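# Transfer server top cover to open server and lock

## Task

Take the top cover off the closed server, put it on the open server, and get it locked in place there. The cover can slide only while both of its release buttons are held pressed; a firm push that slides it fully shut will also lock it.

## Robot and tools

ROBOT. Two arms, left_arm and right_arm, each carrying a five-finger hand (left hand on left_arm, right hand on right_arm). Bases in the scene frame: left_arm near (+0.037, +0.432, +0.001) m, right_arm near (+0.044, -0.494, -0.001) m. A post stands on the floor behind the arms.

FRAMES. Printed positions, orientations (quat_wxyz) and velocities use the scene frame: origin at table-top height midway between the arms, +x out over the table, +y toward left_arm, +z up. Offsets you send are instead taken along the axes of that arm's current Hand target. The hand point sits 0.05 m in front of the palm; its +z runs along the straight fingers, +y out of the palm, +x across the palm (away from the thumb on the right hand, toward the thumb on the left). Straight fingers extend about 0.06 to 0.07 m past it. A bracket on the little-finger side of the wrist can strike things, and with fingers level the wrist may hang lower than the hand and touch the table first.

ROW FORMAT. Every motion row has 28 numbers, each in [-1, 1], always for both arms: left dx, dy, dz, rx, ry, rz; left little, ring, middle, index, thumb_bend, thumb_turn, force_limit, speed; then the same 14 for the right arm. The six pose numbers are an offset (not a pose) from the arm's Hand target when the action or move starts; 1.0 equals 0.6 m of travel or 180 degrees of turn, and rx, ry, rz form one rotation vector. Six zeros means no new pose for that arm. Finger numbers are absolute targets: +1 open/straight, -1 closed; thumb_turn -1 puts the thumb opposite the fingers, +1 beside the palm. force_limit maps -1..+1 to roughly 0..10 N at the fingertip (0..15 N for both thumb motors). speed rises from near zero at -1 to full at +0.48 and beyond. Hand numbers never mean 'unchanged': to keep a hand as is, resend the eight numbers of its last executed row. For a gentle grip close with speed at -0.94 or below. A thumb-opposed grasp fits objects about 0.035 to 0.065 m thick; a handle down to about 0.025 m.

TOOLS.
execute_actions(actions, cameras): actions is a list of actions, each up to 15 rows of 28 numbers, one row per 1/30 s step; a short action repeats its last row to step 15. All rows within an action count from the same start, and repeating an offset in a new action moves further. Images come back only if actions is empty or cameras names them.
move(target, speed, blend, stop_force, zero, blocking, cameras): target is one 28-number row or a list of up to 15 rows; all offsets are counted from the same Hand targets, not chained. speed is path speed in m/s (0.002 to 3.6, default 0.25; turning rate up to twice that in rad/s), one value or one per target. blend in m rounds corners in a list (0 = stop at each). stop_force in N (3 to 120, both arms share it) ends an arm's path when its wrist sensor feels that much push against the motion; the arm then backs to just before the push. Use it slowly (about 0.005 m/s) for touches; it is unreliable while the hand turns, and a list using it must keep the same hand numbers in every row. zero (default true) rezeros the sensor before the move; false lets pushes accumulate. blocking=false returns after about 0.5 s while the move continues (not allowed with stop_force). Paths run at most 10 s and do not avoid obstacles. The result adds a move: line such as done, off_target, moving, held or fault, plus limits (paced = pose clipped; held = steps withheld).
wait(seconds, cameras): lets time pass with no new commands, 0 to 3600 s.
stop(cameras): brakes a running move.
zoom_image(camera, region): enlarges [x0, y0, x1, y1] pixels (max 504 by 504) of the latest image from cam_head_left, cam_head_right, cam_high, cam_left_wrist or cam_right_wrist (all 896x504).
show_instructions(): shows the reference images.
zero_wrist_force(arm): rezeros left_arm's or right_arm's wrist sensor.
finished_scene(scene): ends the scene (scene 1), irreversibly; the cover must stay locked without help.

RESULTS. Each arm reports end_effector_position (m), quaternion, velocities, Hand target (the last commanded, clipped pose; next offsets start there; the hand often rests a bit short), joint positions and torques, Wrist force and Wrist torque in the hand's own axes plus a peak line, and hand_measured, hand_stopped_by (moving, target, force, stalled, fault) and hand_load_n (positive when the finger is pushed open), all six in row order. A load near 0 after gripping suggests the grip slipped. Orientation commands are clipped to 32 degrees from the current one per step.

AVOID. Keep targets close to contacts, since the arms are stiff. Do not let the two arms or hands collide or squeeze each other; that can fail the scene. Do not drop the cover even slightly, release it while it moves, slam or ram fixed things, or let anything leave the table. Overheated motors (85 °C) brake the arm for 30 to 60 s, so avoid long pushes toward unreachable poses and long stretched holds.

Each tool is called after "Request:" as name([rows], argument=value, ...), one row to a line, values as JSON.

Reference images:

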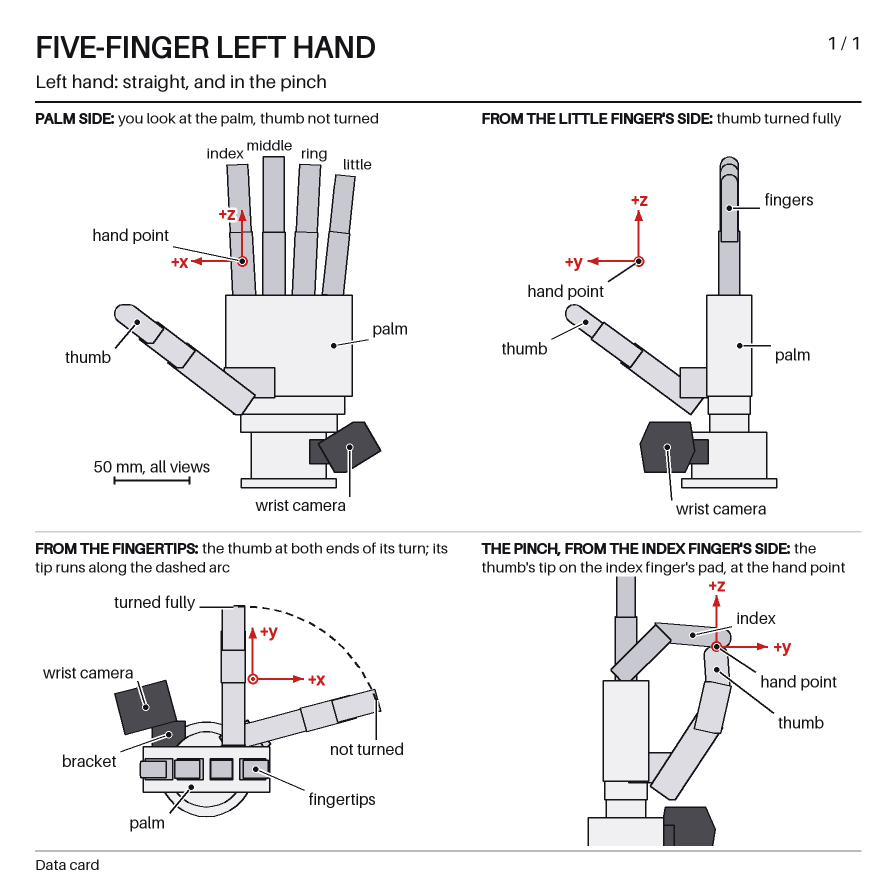

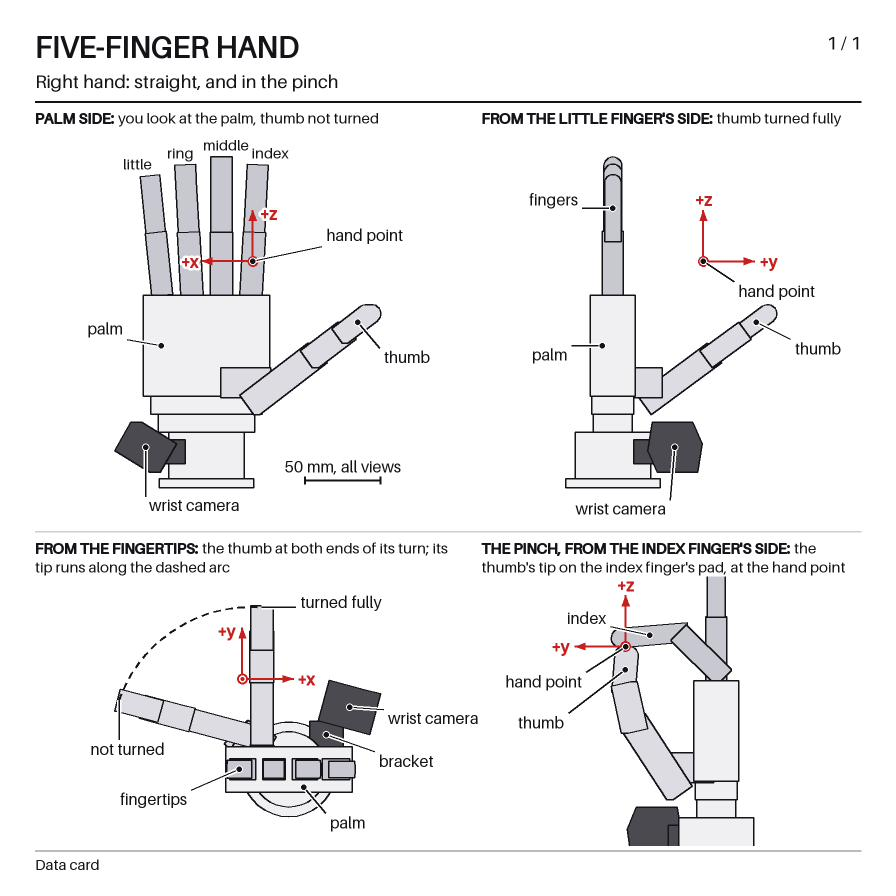

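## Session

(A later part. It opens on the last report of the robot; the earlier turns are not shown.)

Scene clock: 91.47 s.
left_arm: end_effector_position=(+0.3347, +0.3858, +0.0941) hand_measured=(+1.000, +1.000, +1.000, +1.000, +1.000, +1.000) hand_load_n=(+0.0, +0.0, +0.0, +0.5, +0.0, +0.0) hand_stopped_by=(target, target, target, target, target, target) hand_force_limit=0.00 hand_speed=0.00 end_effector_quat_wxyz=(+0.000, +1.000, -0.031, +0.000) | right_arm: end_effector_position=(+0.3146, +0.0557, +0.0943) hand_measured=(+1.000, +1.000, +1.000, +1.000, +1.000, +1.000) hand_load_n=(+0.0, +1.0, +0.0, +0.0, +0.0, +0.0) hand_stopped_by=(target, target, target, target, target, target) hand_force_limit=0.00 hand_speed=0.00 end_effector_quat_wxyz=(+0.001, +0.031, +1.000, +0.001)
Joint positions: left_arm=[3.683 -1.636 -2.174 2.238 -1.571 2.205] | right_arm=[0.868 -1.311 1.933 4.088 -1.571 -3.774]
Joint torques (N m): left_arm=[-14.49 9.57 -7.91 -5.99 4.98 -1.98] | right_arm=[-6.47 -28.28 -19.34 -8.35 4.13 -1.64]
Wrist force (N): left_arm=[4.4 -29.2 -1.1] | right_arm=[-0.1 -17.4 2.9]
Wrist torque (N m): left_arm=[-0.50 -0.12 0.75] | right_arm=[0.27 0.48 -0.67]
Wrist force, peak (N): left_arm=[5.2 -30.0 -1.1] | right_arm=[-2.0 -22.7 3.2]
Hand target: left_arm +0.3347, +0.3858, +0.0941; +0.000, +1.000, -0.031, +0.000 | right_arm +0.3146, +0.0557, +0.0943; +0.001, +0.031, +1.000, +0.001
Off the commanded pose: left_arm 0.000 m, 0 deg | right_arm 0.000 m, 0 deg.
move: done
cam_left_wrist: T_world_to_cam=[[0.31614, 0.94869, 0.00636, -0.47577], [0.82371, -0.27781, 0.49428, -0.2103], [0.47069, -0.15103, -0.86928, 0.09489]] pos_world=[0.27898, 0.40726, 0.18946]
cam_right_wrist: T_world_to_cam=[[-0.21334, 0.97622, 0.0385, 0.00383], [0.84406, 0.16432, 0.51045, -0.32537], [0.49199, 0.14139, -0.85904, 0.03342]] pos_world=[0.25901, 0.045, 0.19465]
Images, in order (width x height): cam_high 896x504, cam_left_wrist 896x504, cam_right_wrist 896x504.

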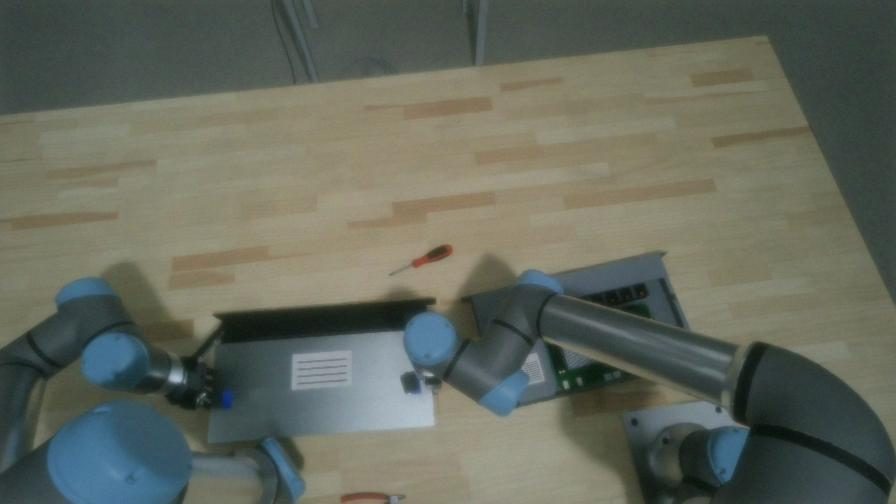

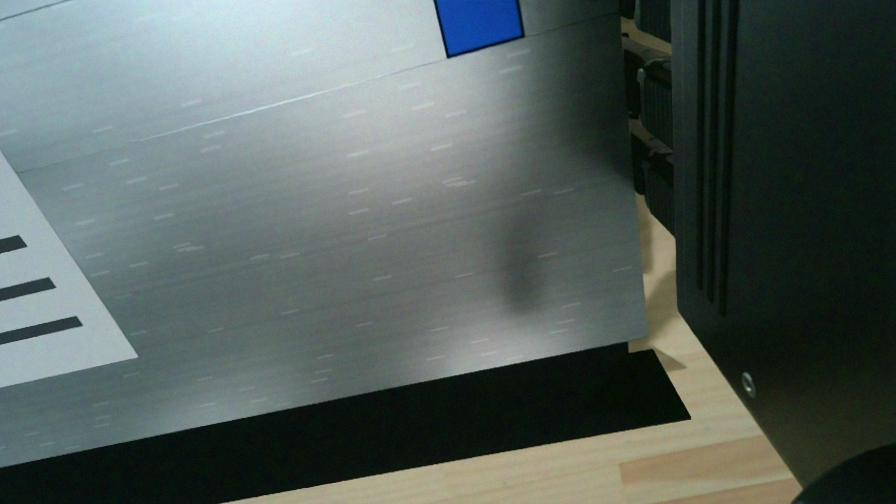

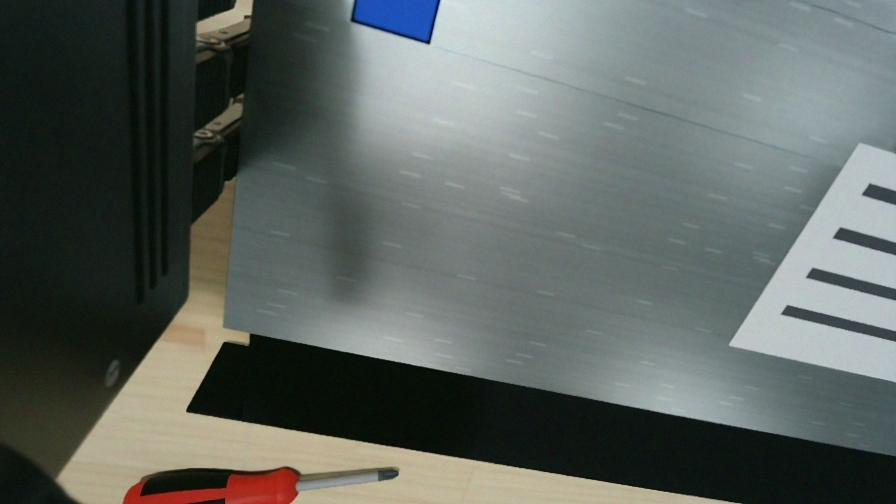

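Request:
execute_actions(actions=[])

Request:
zoom_image(camera="cam_head_left", region=[370, 330, 530, 440])

Request:
zoom_image(camera="cam_head_right", region=[370, 330, 530, 440])

Request:
zoom_image(camera="cam_high", region=[180, 280, 460, 460])

Scene clock: 93.70 s.
left_arm: end_effector_position=(+0.3347, +0.3858, +0.0941) hand_measured=(+1.000, +1.000, +1.000, +1.000, +1.000, +1.000) hand_load_n=(-0.5, +0.0, +0.0, +0.5, +0.0, +0.0) hand_stopped_by=(target, target, target, target, target, target) hand_force_limit=0.00 hand_speed=0.00 end_effector_quat_wxyz=(+0.000, +1.000, -0.031, +0.000) | right_arm: end_effector_position=(+0.3146, +0.0557, +0.0943) hand_measured=(+1.000, +1.000, +1.000, +1.000, +1.000, +1.000) hand_load_n=(+0.0, +1.0, +0.5, +0.0, +0.0, +0.0) hand_stopped_by=(target, target, target, target, target, target) hand_force_limit=0.00 hand_speed=0.00 end_effector_quat_wxyz=(+0.001, +0.031, +1.000, +0.001)
Joint positions: left_arm=[3.683 -1.636 -2.174 2.238 -1.571 2.205] | right_arm=[0.868 -1.311 1.933 4.088 -1.571 -3.774]
Joint velocities: within noise
Joint torques (N m): left_arm=[-16.07 7.82 -6.99 -6.07 6.55 -1.93] | right_arm=[-5.66 -28 -20.95 -8.31 4.18 -1.31]
Motor temperatures (°C): left_arm=[26 23 24 28 28 36] | right_arm=[24 26 22 33 33 31]
Wrist force (N): left_arm=[4.5 -29.5 -0.7] | right_arm=[-0.1 -17.2 3.0]
Wrist torque (N m): left_arm=[-0.58 -0.12 0.76] | right_arm=[0.31 0.48 -0.66]
Wrist force, peak (N): left_arm=[4.3 -30.0 -0.7] | right_arm=[-0.4 -17.4 2.8]
Hand target: left_arm +0.3347, +0.3858, +0.0941; +0.000, +1.000, -0.031, +0.000 | right_arm +0.3146, +0.0557, +0.0943; +0.001, +0.031, +1.000, +0.001
Off the commanded pose: left_arm 0.000 m, 0 deg | right_arm 0.000 m, 0 deg.
camera_calibration:
cam_left_wrist: T_world_to_cam=[[0.31614, 0.94869, 0.00636, -0.47577], [0.82369, -0.2778, 0.49433, -0.21031], [0.47073, -0.15104, -0.86925, 0.09488]] pos_world=[0.27898, 0.40726, 0.18946]
cam_right_wrist: T_world_to_cam=[[-0.21333, 0.97622, 0.0385, 0.00383], [0.84406, 0.16432, 0.51045, -0.32537], [0.49199, 0.14139, -0.85904, 0.03342]] pos_world=[0.25901, 0.045, 0.19465]

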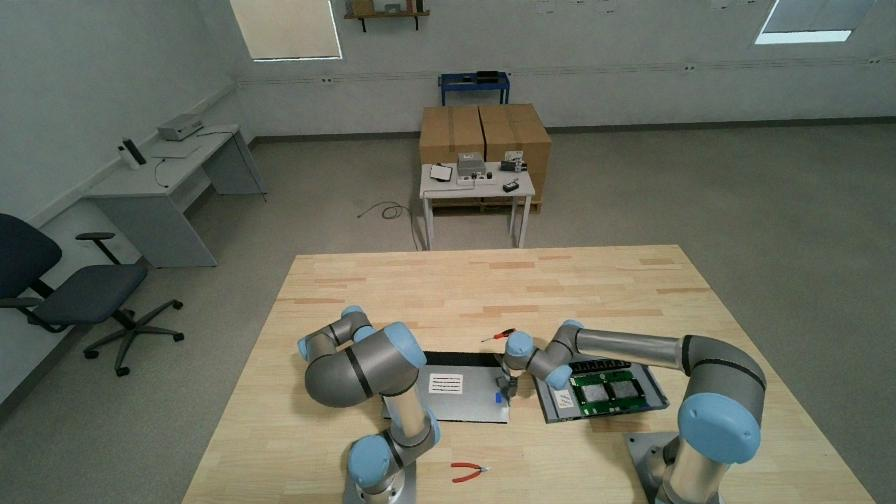

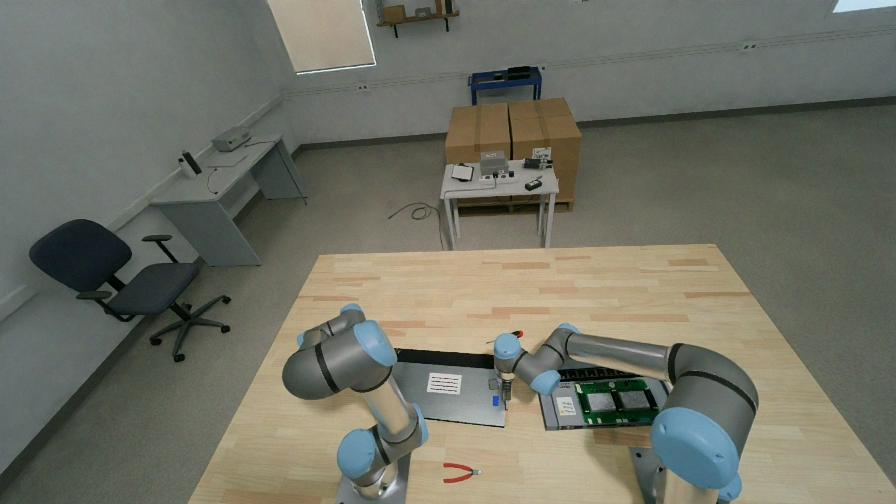

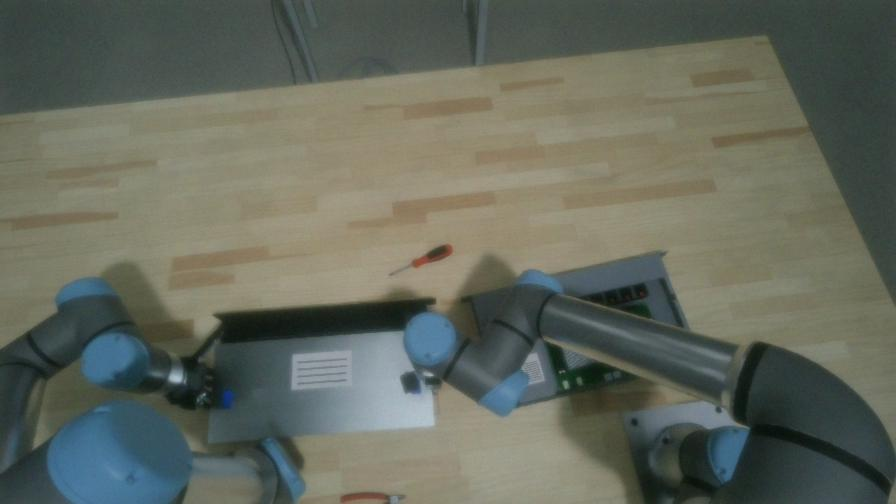

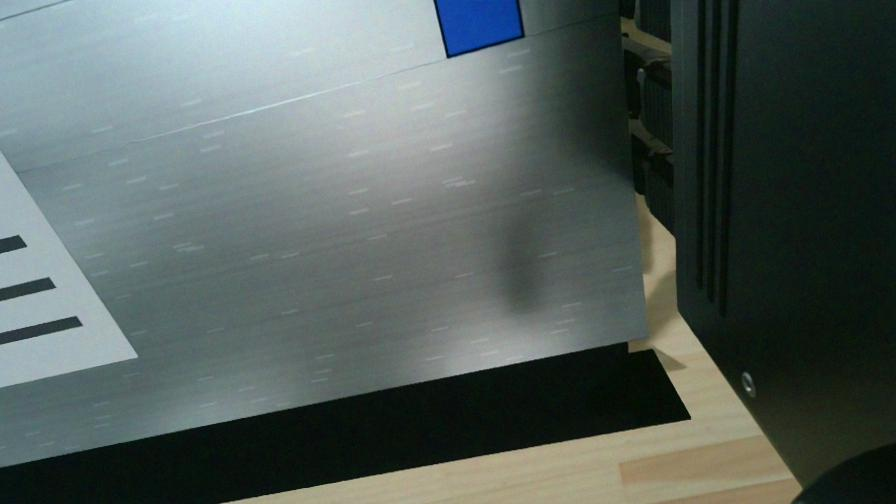

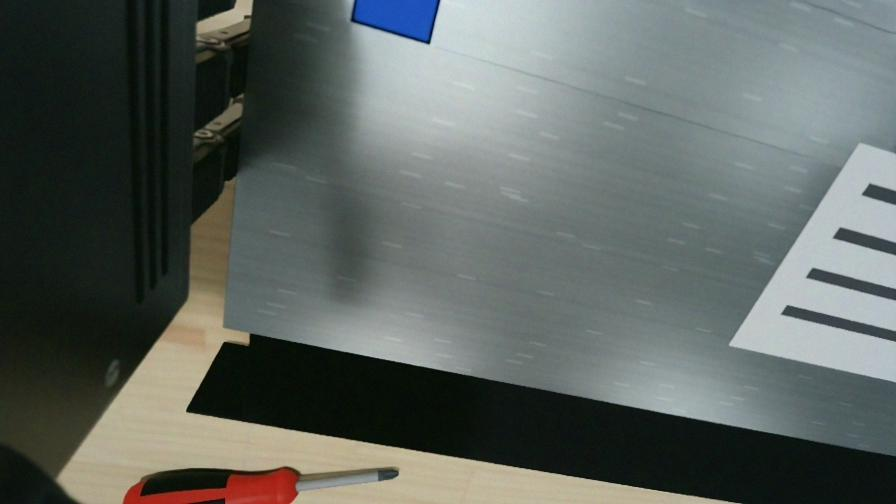

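Scaled by 3.150.

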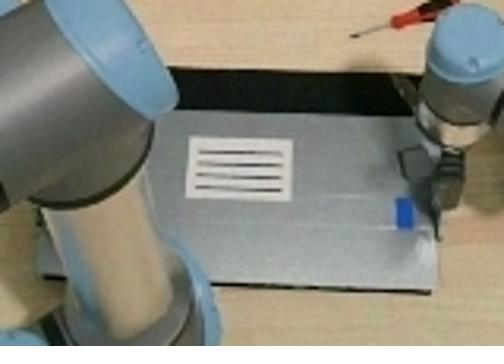

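Scaled by 3.150.

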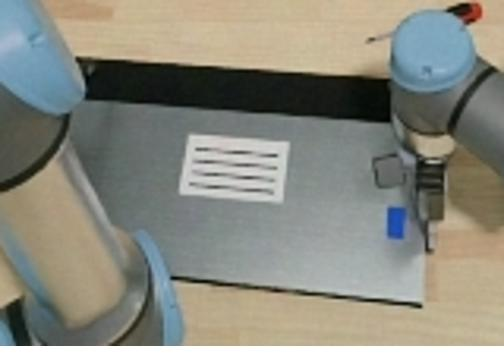

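Scaled by 1.800.

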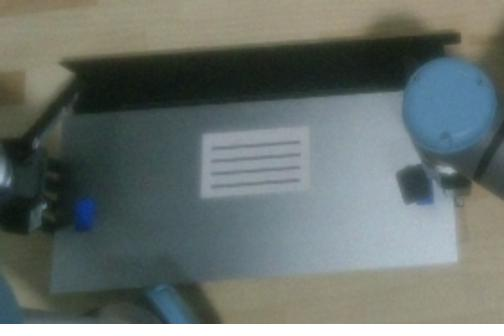

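Request:
move(target=[0,0,-0.02,0,0,0,1,1,1,1,1,1,0,0,0,0,-0.02,0,0,0,1,1,1,1,1,1,0,0], speed=0.02, cameras=["cam_left_wrist","cam_right_wrist","cam_high","cam_head_right"])

Request:
zoom_image(camera="cam_head_right", region=[370, 330, 530, 440])

Scene clock: 95.93 s.
left_arm: end_effector_position=(+0.3347, +0.3858, +0.1060) hand_measured=(+1.000, +1.000, +1.000, +1.000, +1.000, +1.000) hand_load_n=(+0.0, +0.0, +0.0, +0.5, +0.0, +0.0) hand_stopped_by=(target, target, target, target, target, target) hand_force_limit=0.00 hand_speed=0.00 end_effector_quat_wxyz=(+0.000, +1.000, -0.031, +0.000) | right_arm: end_effector_position=(+0.3146, +0.0556, +0.1062) hand_measured=(+1.000, +1.000, +1.000, +1.000, +1.000, +1.000) hand_load_n=(+0.0, +1.5, +0.5, +0.5, +0.0, +0.0) hand_stopped_by=(target, target, target, target, target, target) hand_force_limit=0.00 hand_speed=0.00 end_effector_quat_wxyz=(+0.001, +0.031, +1.000, +0.001)
Joint positions: left_arm=[3.683 -1.616 -2.157 2.202 -1.571 2.205] | right_arm=[0.868 -1.328 1.918 4.12 -1.571 -3.774]
Joint torques (N m): left_arm=[-11.76 23.19 17.99 -8.45 6.38 -1.37] | right_arm=[-1.11 -46.98 -44.55 -5.98 0.97 -0.61]
Wrist force (N): left_arm=[0.9 -26.0 3.5] | right_arm=[-2.5 -22.0 2.8]
Wrist torque (N m): left_arm=[-0.73 0.23 0.51] | right_arm=[0.26 0.45 -0.91]
Wrist force, peak (N): left_arm=[0.4 -34.6 4.7] | right_arm=[-2.3 -22.9 2.5]
Hand target: left_arm +0.3347, +0.3858, +0.1061; +0.000, +1.000, -0.031, +0.000 | right_arm +0.3146, +0.0556, +0.1063; +0.001, +0.031, +1.000, +0.001
Off the commanded pose: left_arm 0.000 m, 0 deg | right_arm 0.000 m, 0 deg.
move: done
cam_left_wrist: T_world_to_cam=[[0.31614, 0.94869, 0.00636, -0.47587], [0.82369, -0.2778, 0.49433, -0.21622], [0.47073, -0.15104, -0.86925, 0.10509]] pos_world=[0.27908, 0.40726, 0.20126]
cam_right_wrist: T_world_to_cam=[[-0.21333, 0.97622, 0.03848, 0.00337], [0.84402, 0.16431, 0.51053, -0.3314], [0.49206, 0.14139, -0.859, 0.04353]] pos_world=[0.25901, 0.045, 0.20645]
Images, in order (width x height): cam_head_right 896x504, cam_high 896x504, cam_left_wrist 896x504, cam_right_wrist 896x504.

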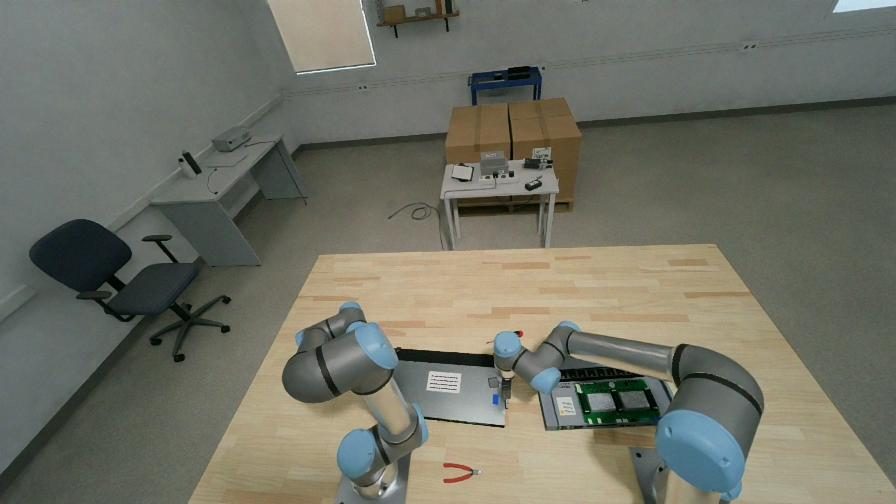

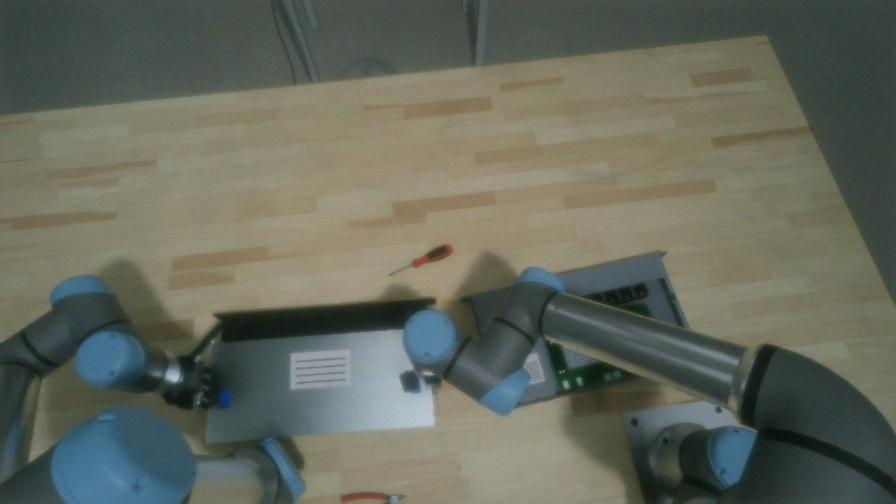

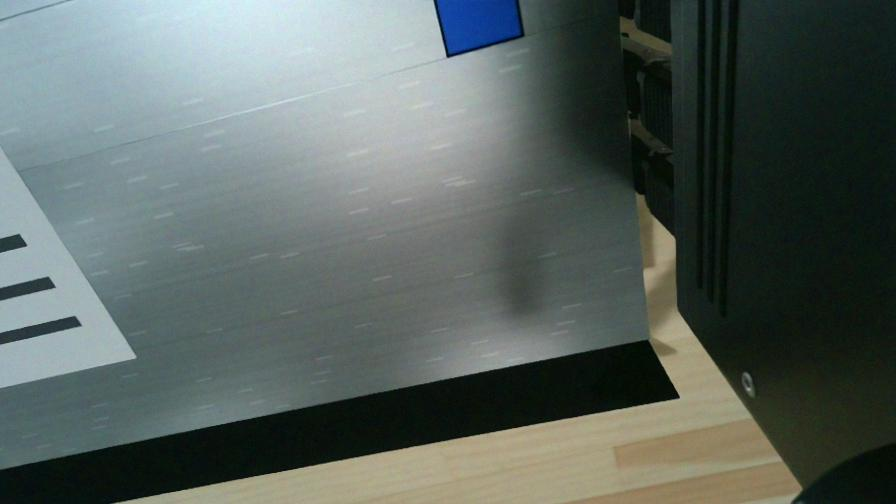

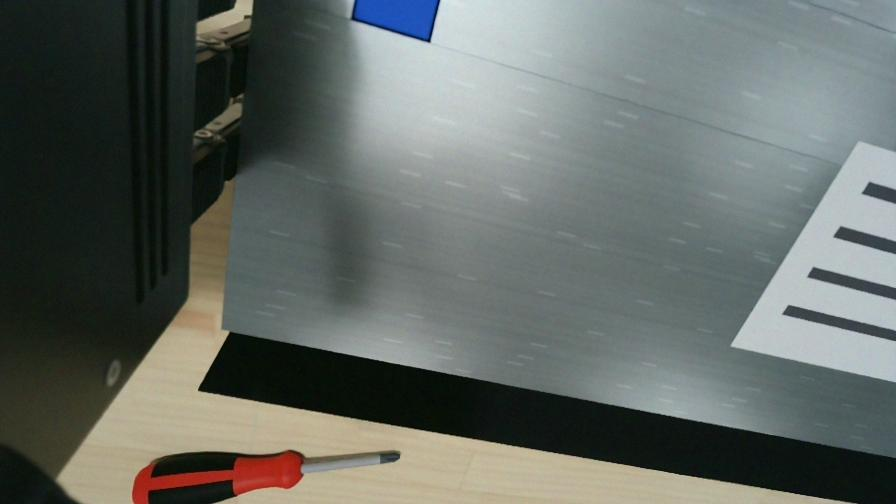

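Scaled by 3.150.

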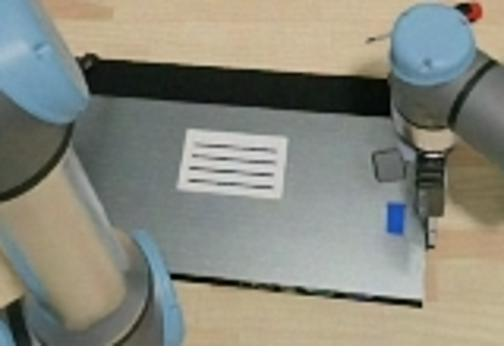

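Request:
zoom_image(camera="cam_high", region=[440, 230, 720, 420])

Request:
zoom_image(camera="cam_head_right", region=[530, 340, 690, 440])

Request:
zoom_image(camera="cam_high", region=[600, 270, 700, 390])

Scaled by 1.800.

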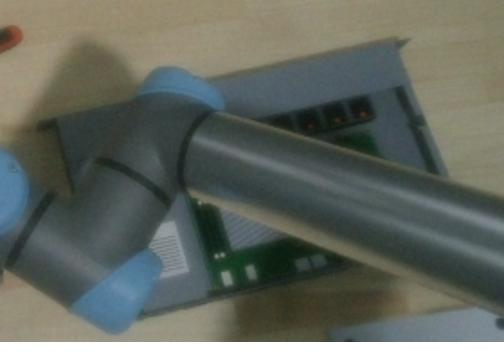

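Scaled by 3.150.

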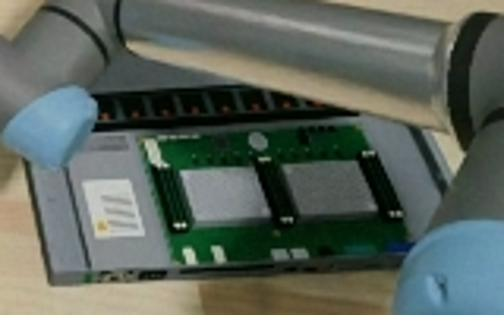

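Scaled by 4.200.

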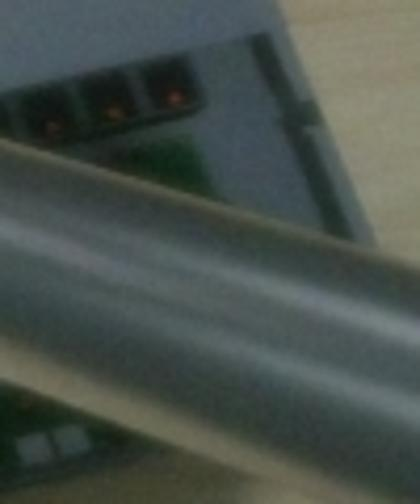

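Request:
move(target=[0,0,0.0267,0,0,0,1,1,1,1,1,1,0,0,0,0,0.0267,0,0,0,1,1,1,1,1,1,0,0], speed=0.01, stop_force=4, cameras=["cam_left_wrist","cam_right_wrist"])

Scene clock: 99.27 s.
left_arm: end_effector_position=(+0.3347, +0.3858, +0.0956) hand_measured=(+1.000, +1.000, +1.000, +1.000, +1.000, +1.000) hand_load_n=(+0.0, +0.0, +0.0, +0.5, +0.0, +0.5) hand_stopped_by=(target, target, target, target, target, target) hand_force_limit=0.00 hand_speed=0.00 end_effector_quat_wxyz=(+0.000, +1.000, -0.031, +0.000) | right_arm: end_effector_position=(+0.3146, +0.0557, +0.0903) hand_measured=(+1.000, +1.000, +1.000, +1.000, +1.000, +1.000) hand_load_n=(+0.0, +0.5, +0.5, +0.0, +0.0, +0.0) hand_stopped_by=(target, target, target, target, target, target) hand_force_limit=0.00 hand_speed=0.00 end_effector_quat_wxyz=(+0.001, +0.031, +1.000, +0.001)
Joint positions: left_arm=[3.683 -1.634 -2.172 2.234 -1.571 2.205] | right_arm=[0.868 -1.305 1.937 4.078 -1.571 -3.774]
Joint torques (N m): left_arm=[6.55 24.61 16.14 -7.78 3.02 2.02] | right_arm=[5.74 -28.84 -20.82 -9.12 3.2 0.41]
Wrist force (N): left_arm=[0.5 -28.0 3.7] | right_arm=[-3.0 -24.0 2.2]
Wrist torque (N m): left_arm=[-0.57 0.25 0.63] | right_arm=[0.13 0.47 -0.90]
Wrist force, peak (N): left_arm=[4.7 -31.4 2.7] | right_arm=[-3.0 -24.4 2.1]
Hand target: left_arm +0.3347, +0.3858, +0.0956; +0.000, +1.000, -0.031, +0.000 (not the last commanded pose) | right_arm +0.3146, +0.0557, +0.0903; +0.001, +0.031, +1.000, +0.001
Off the commanded pose: left_arm 0.005 m, 0 deg | right_arm 0.000 m, 0 deg.
move: contact (left_arm)
cam_left_wrist: T_world_to_cam=[[0.31614, 0.94869, 0.00636, -0.47581], [0.82369, -0.2778, 0.49433, -0.21108], [0.47073, -0.15104, -0.86925, 0.09605]] pos_world=[0.27908, 0.40726, 0.19086]
cam_right_wrist: T_world_to_cam=[[-0.21333, 0.97622, 0.03848, 0.00399], [0.84402, 0.16431, 0.51053, -0.32328], [0.49206, 0.14139, -0.859, 0.02987]] pos_world=[0.25901, 0.045, 0.19055]

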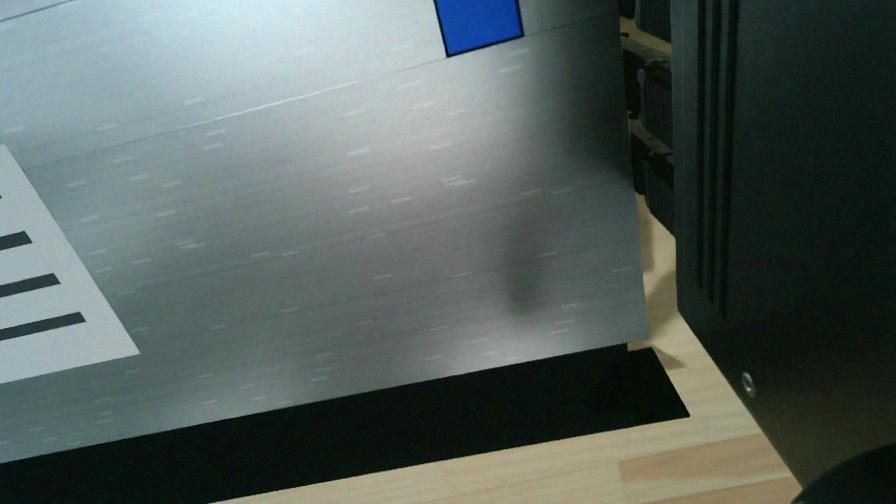

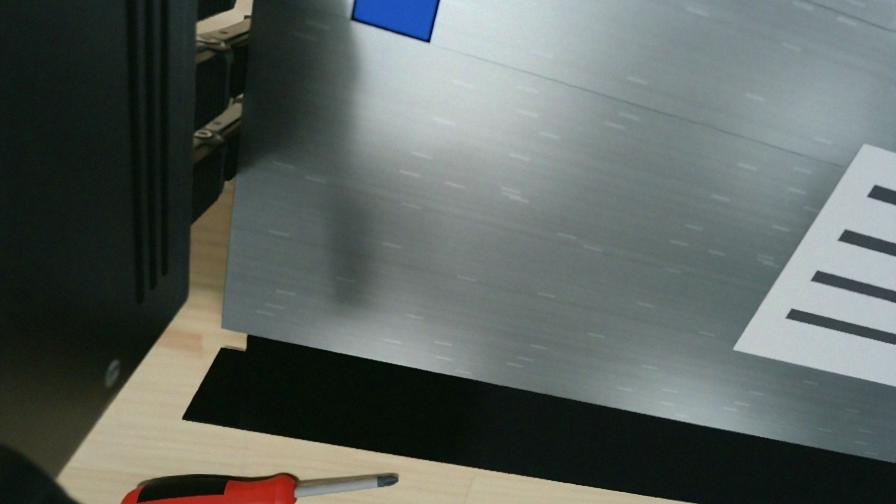

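Request:
execute_actions(actions=[], cameras=["cam_high","cam_head_left","cam_head_right"])

Request:
zoom_image(camera="cam_high", region=[190, 370, 290, 460])

Request:
zoom_image(camera="cam_head_left", region=[375, 380, 455, 440])

Request:
zoom_image(camera="cam_head_right", region=[410, 380, 520, 440])

Scene clock: 99.60 s.
left_arm: end_effector_position=(+0.3347, +0.3858, +0.0956) hand_measured=(+1.000, +1.000, +1.000, +1.000, +1.000, +1.000) hand_load_n=(+0.0, +0.5, +0.0, +0.5, +0.0, +0.0) hand_stopped_by=(target, target, target, target, target, target) hand_force_limit=0.00 hand_speed=0.00 end_effector_quat_wxyz=(+0.000, +1.000, -0.031, +0.000) | right_arm: end_effector_position=(+0.3146, +0.0557, +0.0903) hand_measured=(+1.000, +1.000, +1.000, +1.000, +1.000, +1.000) hand_load_n=(+0.0, +1.0, +0.5, +0.0, -0.5, +0.0) hand_stopped_by=(target, target, target, target, target, target) hand_force_limit=0.00 hand_speed=0.00 end_effector_quat_wxyz=(+0.001, +0.031, +1.000, +0.001)
Joint positions: left_arm=[3.683 -1.634 -2.172 2.234 -1.571 2.205] | right_arm=[0.868 -1.305 1.937 4.078 -1.571 -3.774]
Joint velocities: within noise
Joint torques (N m): left_arm=[6 24.3 15.66 -6.95 3 2.18] | right_arm=[7.04 -27.32 -20.49 -9.08 3.71 0.42]
Motor temperatures (°C): left_arm=[26 23 24 28 28 36] | right_arm=[24 26 22 33 33 31]
Wrist force (N): left_arm=[0.6 -28.1 4.1] | right_arm=[-2.9 -24.1 2.2]
Wrist torque (N m): left_arm=[-0.60 0.24 0.63] | right_arm=[0.11 0.45 -0.90]
Wrist force, peak (N): left_arm=[0.7 -28.2 4.1] | right_arm=[-2.9 -24.3 2.2]
Hand target: left_arm +0.3347, +0.3858, +0.0956; +0.000, +1.000, -0.031, +0.000 (not the last commanded pose) | right_arm +0.3146, +0.0557, +0.0903; +0.001, +0.031, +1.000, +0.001
Off the commanded pose: left_arm 0.005 m, 0 deg | right_arm 0.000 m, 0 deg.
Images, in order (width x height): cam_head_left 896x504, cam_head_right 896x504, cam_high 896x504.

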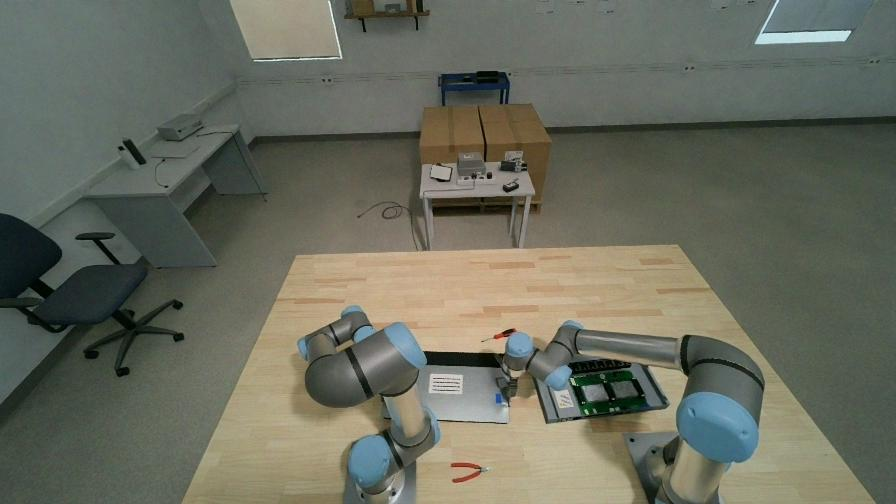

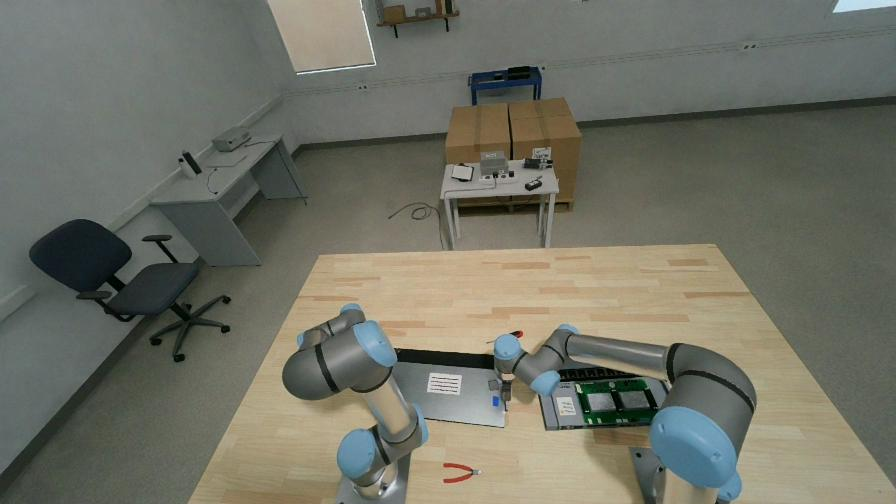

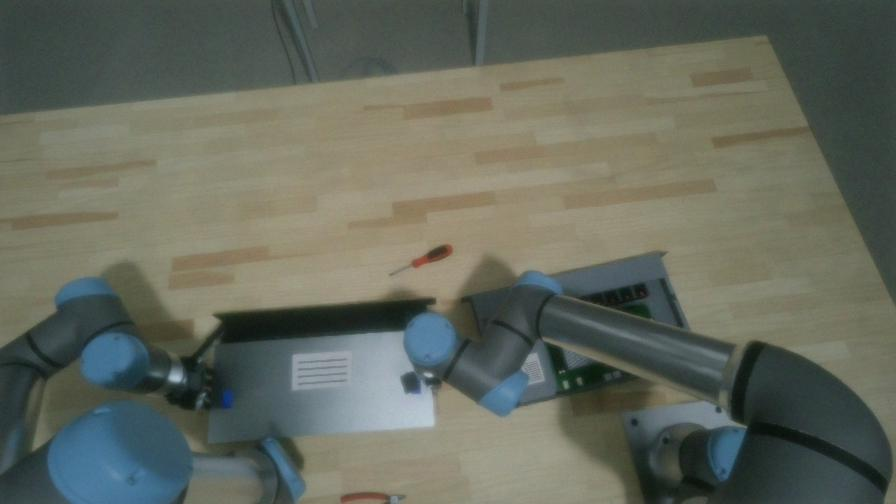

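Scaled by 5.040.

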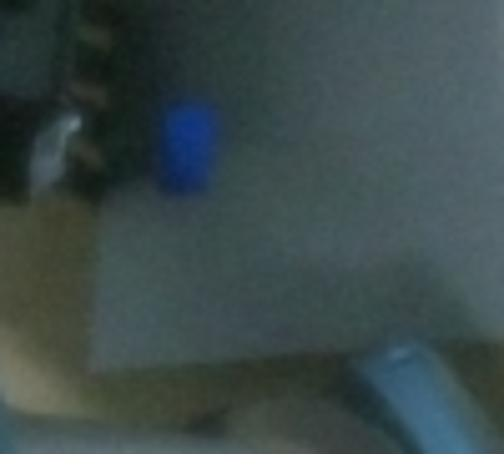

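Scaled by 6.300.

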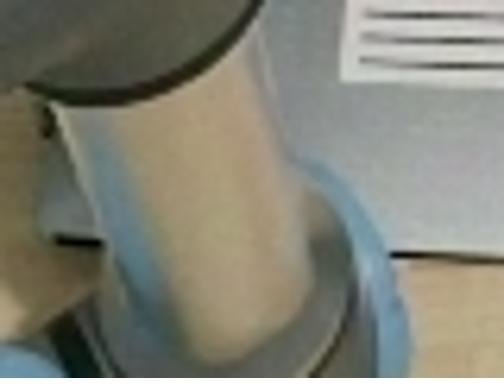

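Scaled by 4.582.

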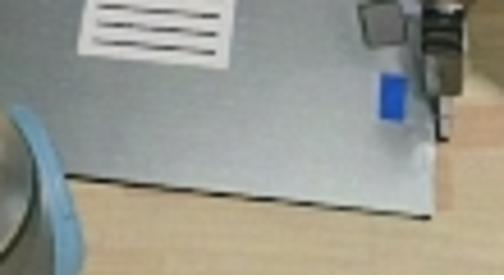

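Request:
move([
  [0,0,-0.00833,0,0,0,1,1,1,1,1,1,0,0,0,0,-0.01717,0,0,0,1,1,1,1,1,1,0,0],
  [0,-0.00167,-0.00833,0,0,0,1,1,1,1,1,1,0,0,0,0.00167,-0.01717,0,0,0,1,1,1,1,1,1,0,0],
], speed=0.02)

Request:
move(target=[0,0,0.0175,0,0,0,1,1,1,1,1,1,0,0,0,0,0.0175,0,0,0,1,1,1,1,1,1,0,0], speed=0.01, stop_force=4)

Scene clock: 101.93 s.
left_arm: end_effector_position=(+0.3348, +0.3867, +0.1006) hand_measured=(+1.000, +1.000, +1.000, +1.000, +1.000, +1.000) hand_load_n=(+0.0, +0.0, +0.0, +0.5, +0.0, +0.0) hand_stopped_by=(target, target, target, target, target, target) hand_force_limit=0.00 hand_speed=0.00 end_effector_quat_wxyz=(+0.000, +1.000, -0.031, +0.000) | right_arm: end_effector_position=(+0.3147, +0.0565, +0.1006) hand_measured=(+1.000, +1.000, +1.000, +1.000, +1.000, +1.000) hand_load_n=(+0.0, +1.0, +0.5, +0.0, +0.0, +0.5) hand_stopped_by=(target, target, target, target, target, target) hand_force_limit=0.00 hand_speed=0.00 end_effector_quat_wxyz=(+0.001, +0.031, +1.000, +0.001)
Joint positions: left_arm=[3.686 -1.625 -2.165 2.218 -1.571 2.208] | right_arm=[0.869 -1.318 1.923 4.105 -1.571 -3.773]
Joint torques (N m): left_arm=[7.27 14.79 17.69 -8.64 3.24 3.03] | right_arm=[13.87 -27.98 -44.77 -6.27 4.6 1.9]
Wrist force (N): left_arm=[1.0 -26.7 3.3] | right_arm=[-2.5 -22.5 2.8]
Wrist torque (N m): left_arm=[-0.77 0.21 0.43] | right_arm=[0.23 0.43 -1.04]
Wrist force, peak (N): left_arm=[0.5 -28.4 3.9] | right_arm=[-2.8 -24.3 2.3]
Hand target: left_arm +0.3348, +0.3868, +0.1006; +0.000, +1.000, -0.031, +0.000 | right_arm +0.3147, +0.0566, +0.1006; +0.001, +0.031, +1.000, +0.001
Off the commanded pose: left_arm 0.000 m, 0 deg | right_arm 0.000 m, 0 deg.
move: done

Scene clock: 103.93 s.
left_arm: end_effector_position=(+0.3348, +0.3868, +0.0901) hand_measured=(+1.000, +1.000, +1.000, +1.000, +1.000, +1.000) hand_load_n=(+0.0, +0.0, +0.5, +0.5, +0.0, +0.0) hand_stopped_by=(target, target, target, target, target, target) hand_force_limit=0.00 hand_speed=0.00 end_effector_quat_wxyz=(+0.000, +1.000, -0.031, +0.000) | right_arm: end_effector_position=(+0.3147, +0.0566, +0.0942) hand_measured=(+1.000, +1.000, +1.000, +1.000, +1.000, +1.000) hand_load_n=(+0.0, +1.0, +0.5, +0.0, -0.5, +0.0) hand_stopped_by=(target, target, target, target, target, target) hand_force_limit=0.00 hand_speed=0.00 end_effector_quat_wxyz=(+0.001, +0.031, +1.000, +0.001)
Joint positions: left_arm=[3.686 -1.644 -2.179 2.251 -1.571 2.209] | right_arm=[0.869 -1.309 1.93 4.089 -1.571 -3.773]
Joint torques (N m): left_arm=[5.97 11.45 -2.72 -5.02 2.97 2.51] | right_arm=[13.96 -49.2 -45.09 -6.31 4.14 1.6]
Wrist force (N): left_arm=[0.8 -25.2 3.5] | right_arm=[-2.7 -23.4 2.9]
Wrist torque (N m): left_arm=[-0.92 0.12 0.41] | right_arm=[0.24 0.40 -1.04]
Wrist force, peak (N): left_arm=[0.7 -26.9 3.4] | right_arm=[-4.2 -27.5 -2.0]
Hand target: left_arm +0.3348, +0.3868, +0.0901; +0.000, +1.000, -0.031, +0.000 | right_arm +0.3147, +0.0566, +0.0942; +0.001, +0.031, +1.000, +0.001 (not the last commanded pose)
Off the commanded pose: left_arm 0.000 m, 0 deg | right_arm 0.004 m, 0 deg.
move: contact (right_arm)

Request:
move([
  [0,0,-0.01083,0,0,0,1,1,1,1,1,1,0,0,0,0,-0.004,0,0,0,1,1,1,1,1,1,0,0],
  [0,0.0009,-0.01083,0,0,0,1,1,1,1,1,1,0,0,0,-0.0009,-0.004,0,0,0,1,1,1,1,1,1,0,0],
], speed=0.02)

Request:
move(target=[0,0,0.0175,0,0,0,1,1,1,1,1,1,0,0,0,0,0.0175,0,0,0,1,1,1,1,1,1,0,0], speed=0.01, stop_force=4)

Scene clock: 105.07 s.
left_arm: end_effector_position=(+0.3348, +0.3865, +0.0965) hand_measured=(+1.000, +1.000, +1.000, +1.000, +1.000, +1.000) hand_load_n=(+0.0, +0.0, +0.5, +0.5, +0.0, +0.0) hand_stopped_by=(target, target, target, target, target, target) hand_force_limit=0.00 hand_speed=0.00 end_effector_quat_wxyz=(+0.000, +1.000, -0.031, +0.000) end_effector_velocity=(+0.000, -0.001, +0.001) end_effector_angular_velocity=(-0.001, +0.001, +0.001) | right_arm: end_effector_position=(+0.3146, +0.0563, +0.0967) hand_measured=(+1.000, +1.000, +1.000, +1.000, +1.000, +1.000) hand_load_n=(+0.0, +1.5, +1.0, +0.0, -0.5, +0.0) hand_stopped_by=(target, target, target, target, target, target) hand_force_limit=0.00 hand_speed=0.00 end_effector_quat_wxyz=(+0.001, +0.031, +1.000, +0.001)
Joint positions: left_arm=[3.685 -1.632 -2.17 2.231 -1.571 2.207] | right_arm=[0.869 -1.313 1.928 4.095 -1.571 -3.774]
Joint velocities: left_arm=[-0.004 0.001 0 -0.003 0 -0.005] | right_arm=[within noise]
Joint torques (N m): left_arm=[-16.03 24.22 18.12 -8.76 4.22 -1.82] | right_arm=[-6.2 -49.77 -21.6 -7.67 4.3 -1.31]
Wrist force (N): left_arm=[1.6 -27.9 3.5] | right_arm=[-2.4 -23.9 2.7]
Wrist torque (N m): left_arm=[-0.73 0.08 0.59] | right_arm=[0.28 0.39 -1.02]
Wrist force, peak (N): left_arm=[1.3 -29.6 3.2] | right_arm=[-2.4 -25.4 2.7]
Hand target: left_arm +0.3348, +0.3863, +0.0966; +0.000, +1.000, -0.031, +0.000 | right_arm +0.3147, +0.0561, +0.0966; +0.001, +0.031, +1.000, +0.001
Off the commanded pose: left_arm 0.000 m, 0 deg | right_arm 0.000 m, 0 deg.
move: done

Scene clock: 107.07 s.
left_arm: end_effector_position=(+0.3348, +0.3863, +0.0861) hand_measured=(+1.000, +1.000, +1.000, +1.000, +1.000, +1.000) hand_load_n=(+0.0, +0.0, +0.5, +0.0, +0.0, +0.0) hand_stopped_by=(target, target, target, target, target, target) hand_force_limit=0.00 hand_speed=0.00 end_effector_quat_wxyz=(+0.000, +1.000, -0.031, +0.000) | right_arm: end_effector_position=(+0.3147, +0.0561, +0.0861) hand_measured=(+1.000, +1.000, +1.000, +1.000, +1.000, +1.000) hand_load_n=(+0.0, +1.0, +0.5, +0.0, +0.0, +0.0) hand_stopped_by=(target, target, target, target, target, target) hand_force_limit=0.00 hand_speed=0.00 end_effector_quat_wxyz=(+0.001, +0.031, +1.000, +0.001)
Joint positions: left_arm=[3.685 -1.651 -2.184 2.263 -1.571 2.207] | right_arm=[0.868 -1.298 1.941 4.067 -1.571 -3.774]
Joint torques (N m): left_arm=[-16.19 10.41 -5.92 -5.94 5.56 -2.16] | right_arm=[-4.59 -27.92 -18.41 -8 4.3 -1.47]
Wrist force (N): left_arm=[1.0 -30.6 0.4] | right_arm=[-2.9 -17.4 2.8]
Wrist torque (N m): left_arm=[-0.61 0.12 0.60] | right_arm=[0.35 0.43 -0.86]
Wrist force, peak (N): left_arm=[1.3 -31.0 0.9] | right_arm=[-2.5 -23.1 2.7]
Hand target: left_arm +0.3348, +0.3863, +0.0861; +0.000, +1.000, -0.031, +0.000 | right_arm +0.3147, +0.0561, +0.0861; +0.001, +0.031, +1.000, +0.001
Off the commanded pose: left_arm 0.000 m, 0 deg | right_arm 0.000 m, 0 deg.
move: done


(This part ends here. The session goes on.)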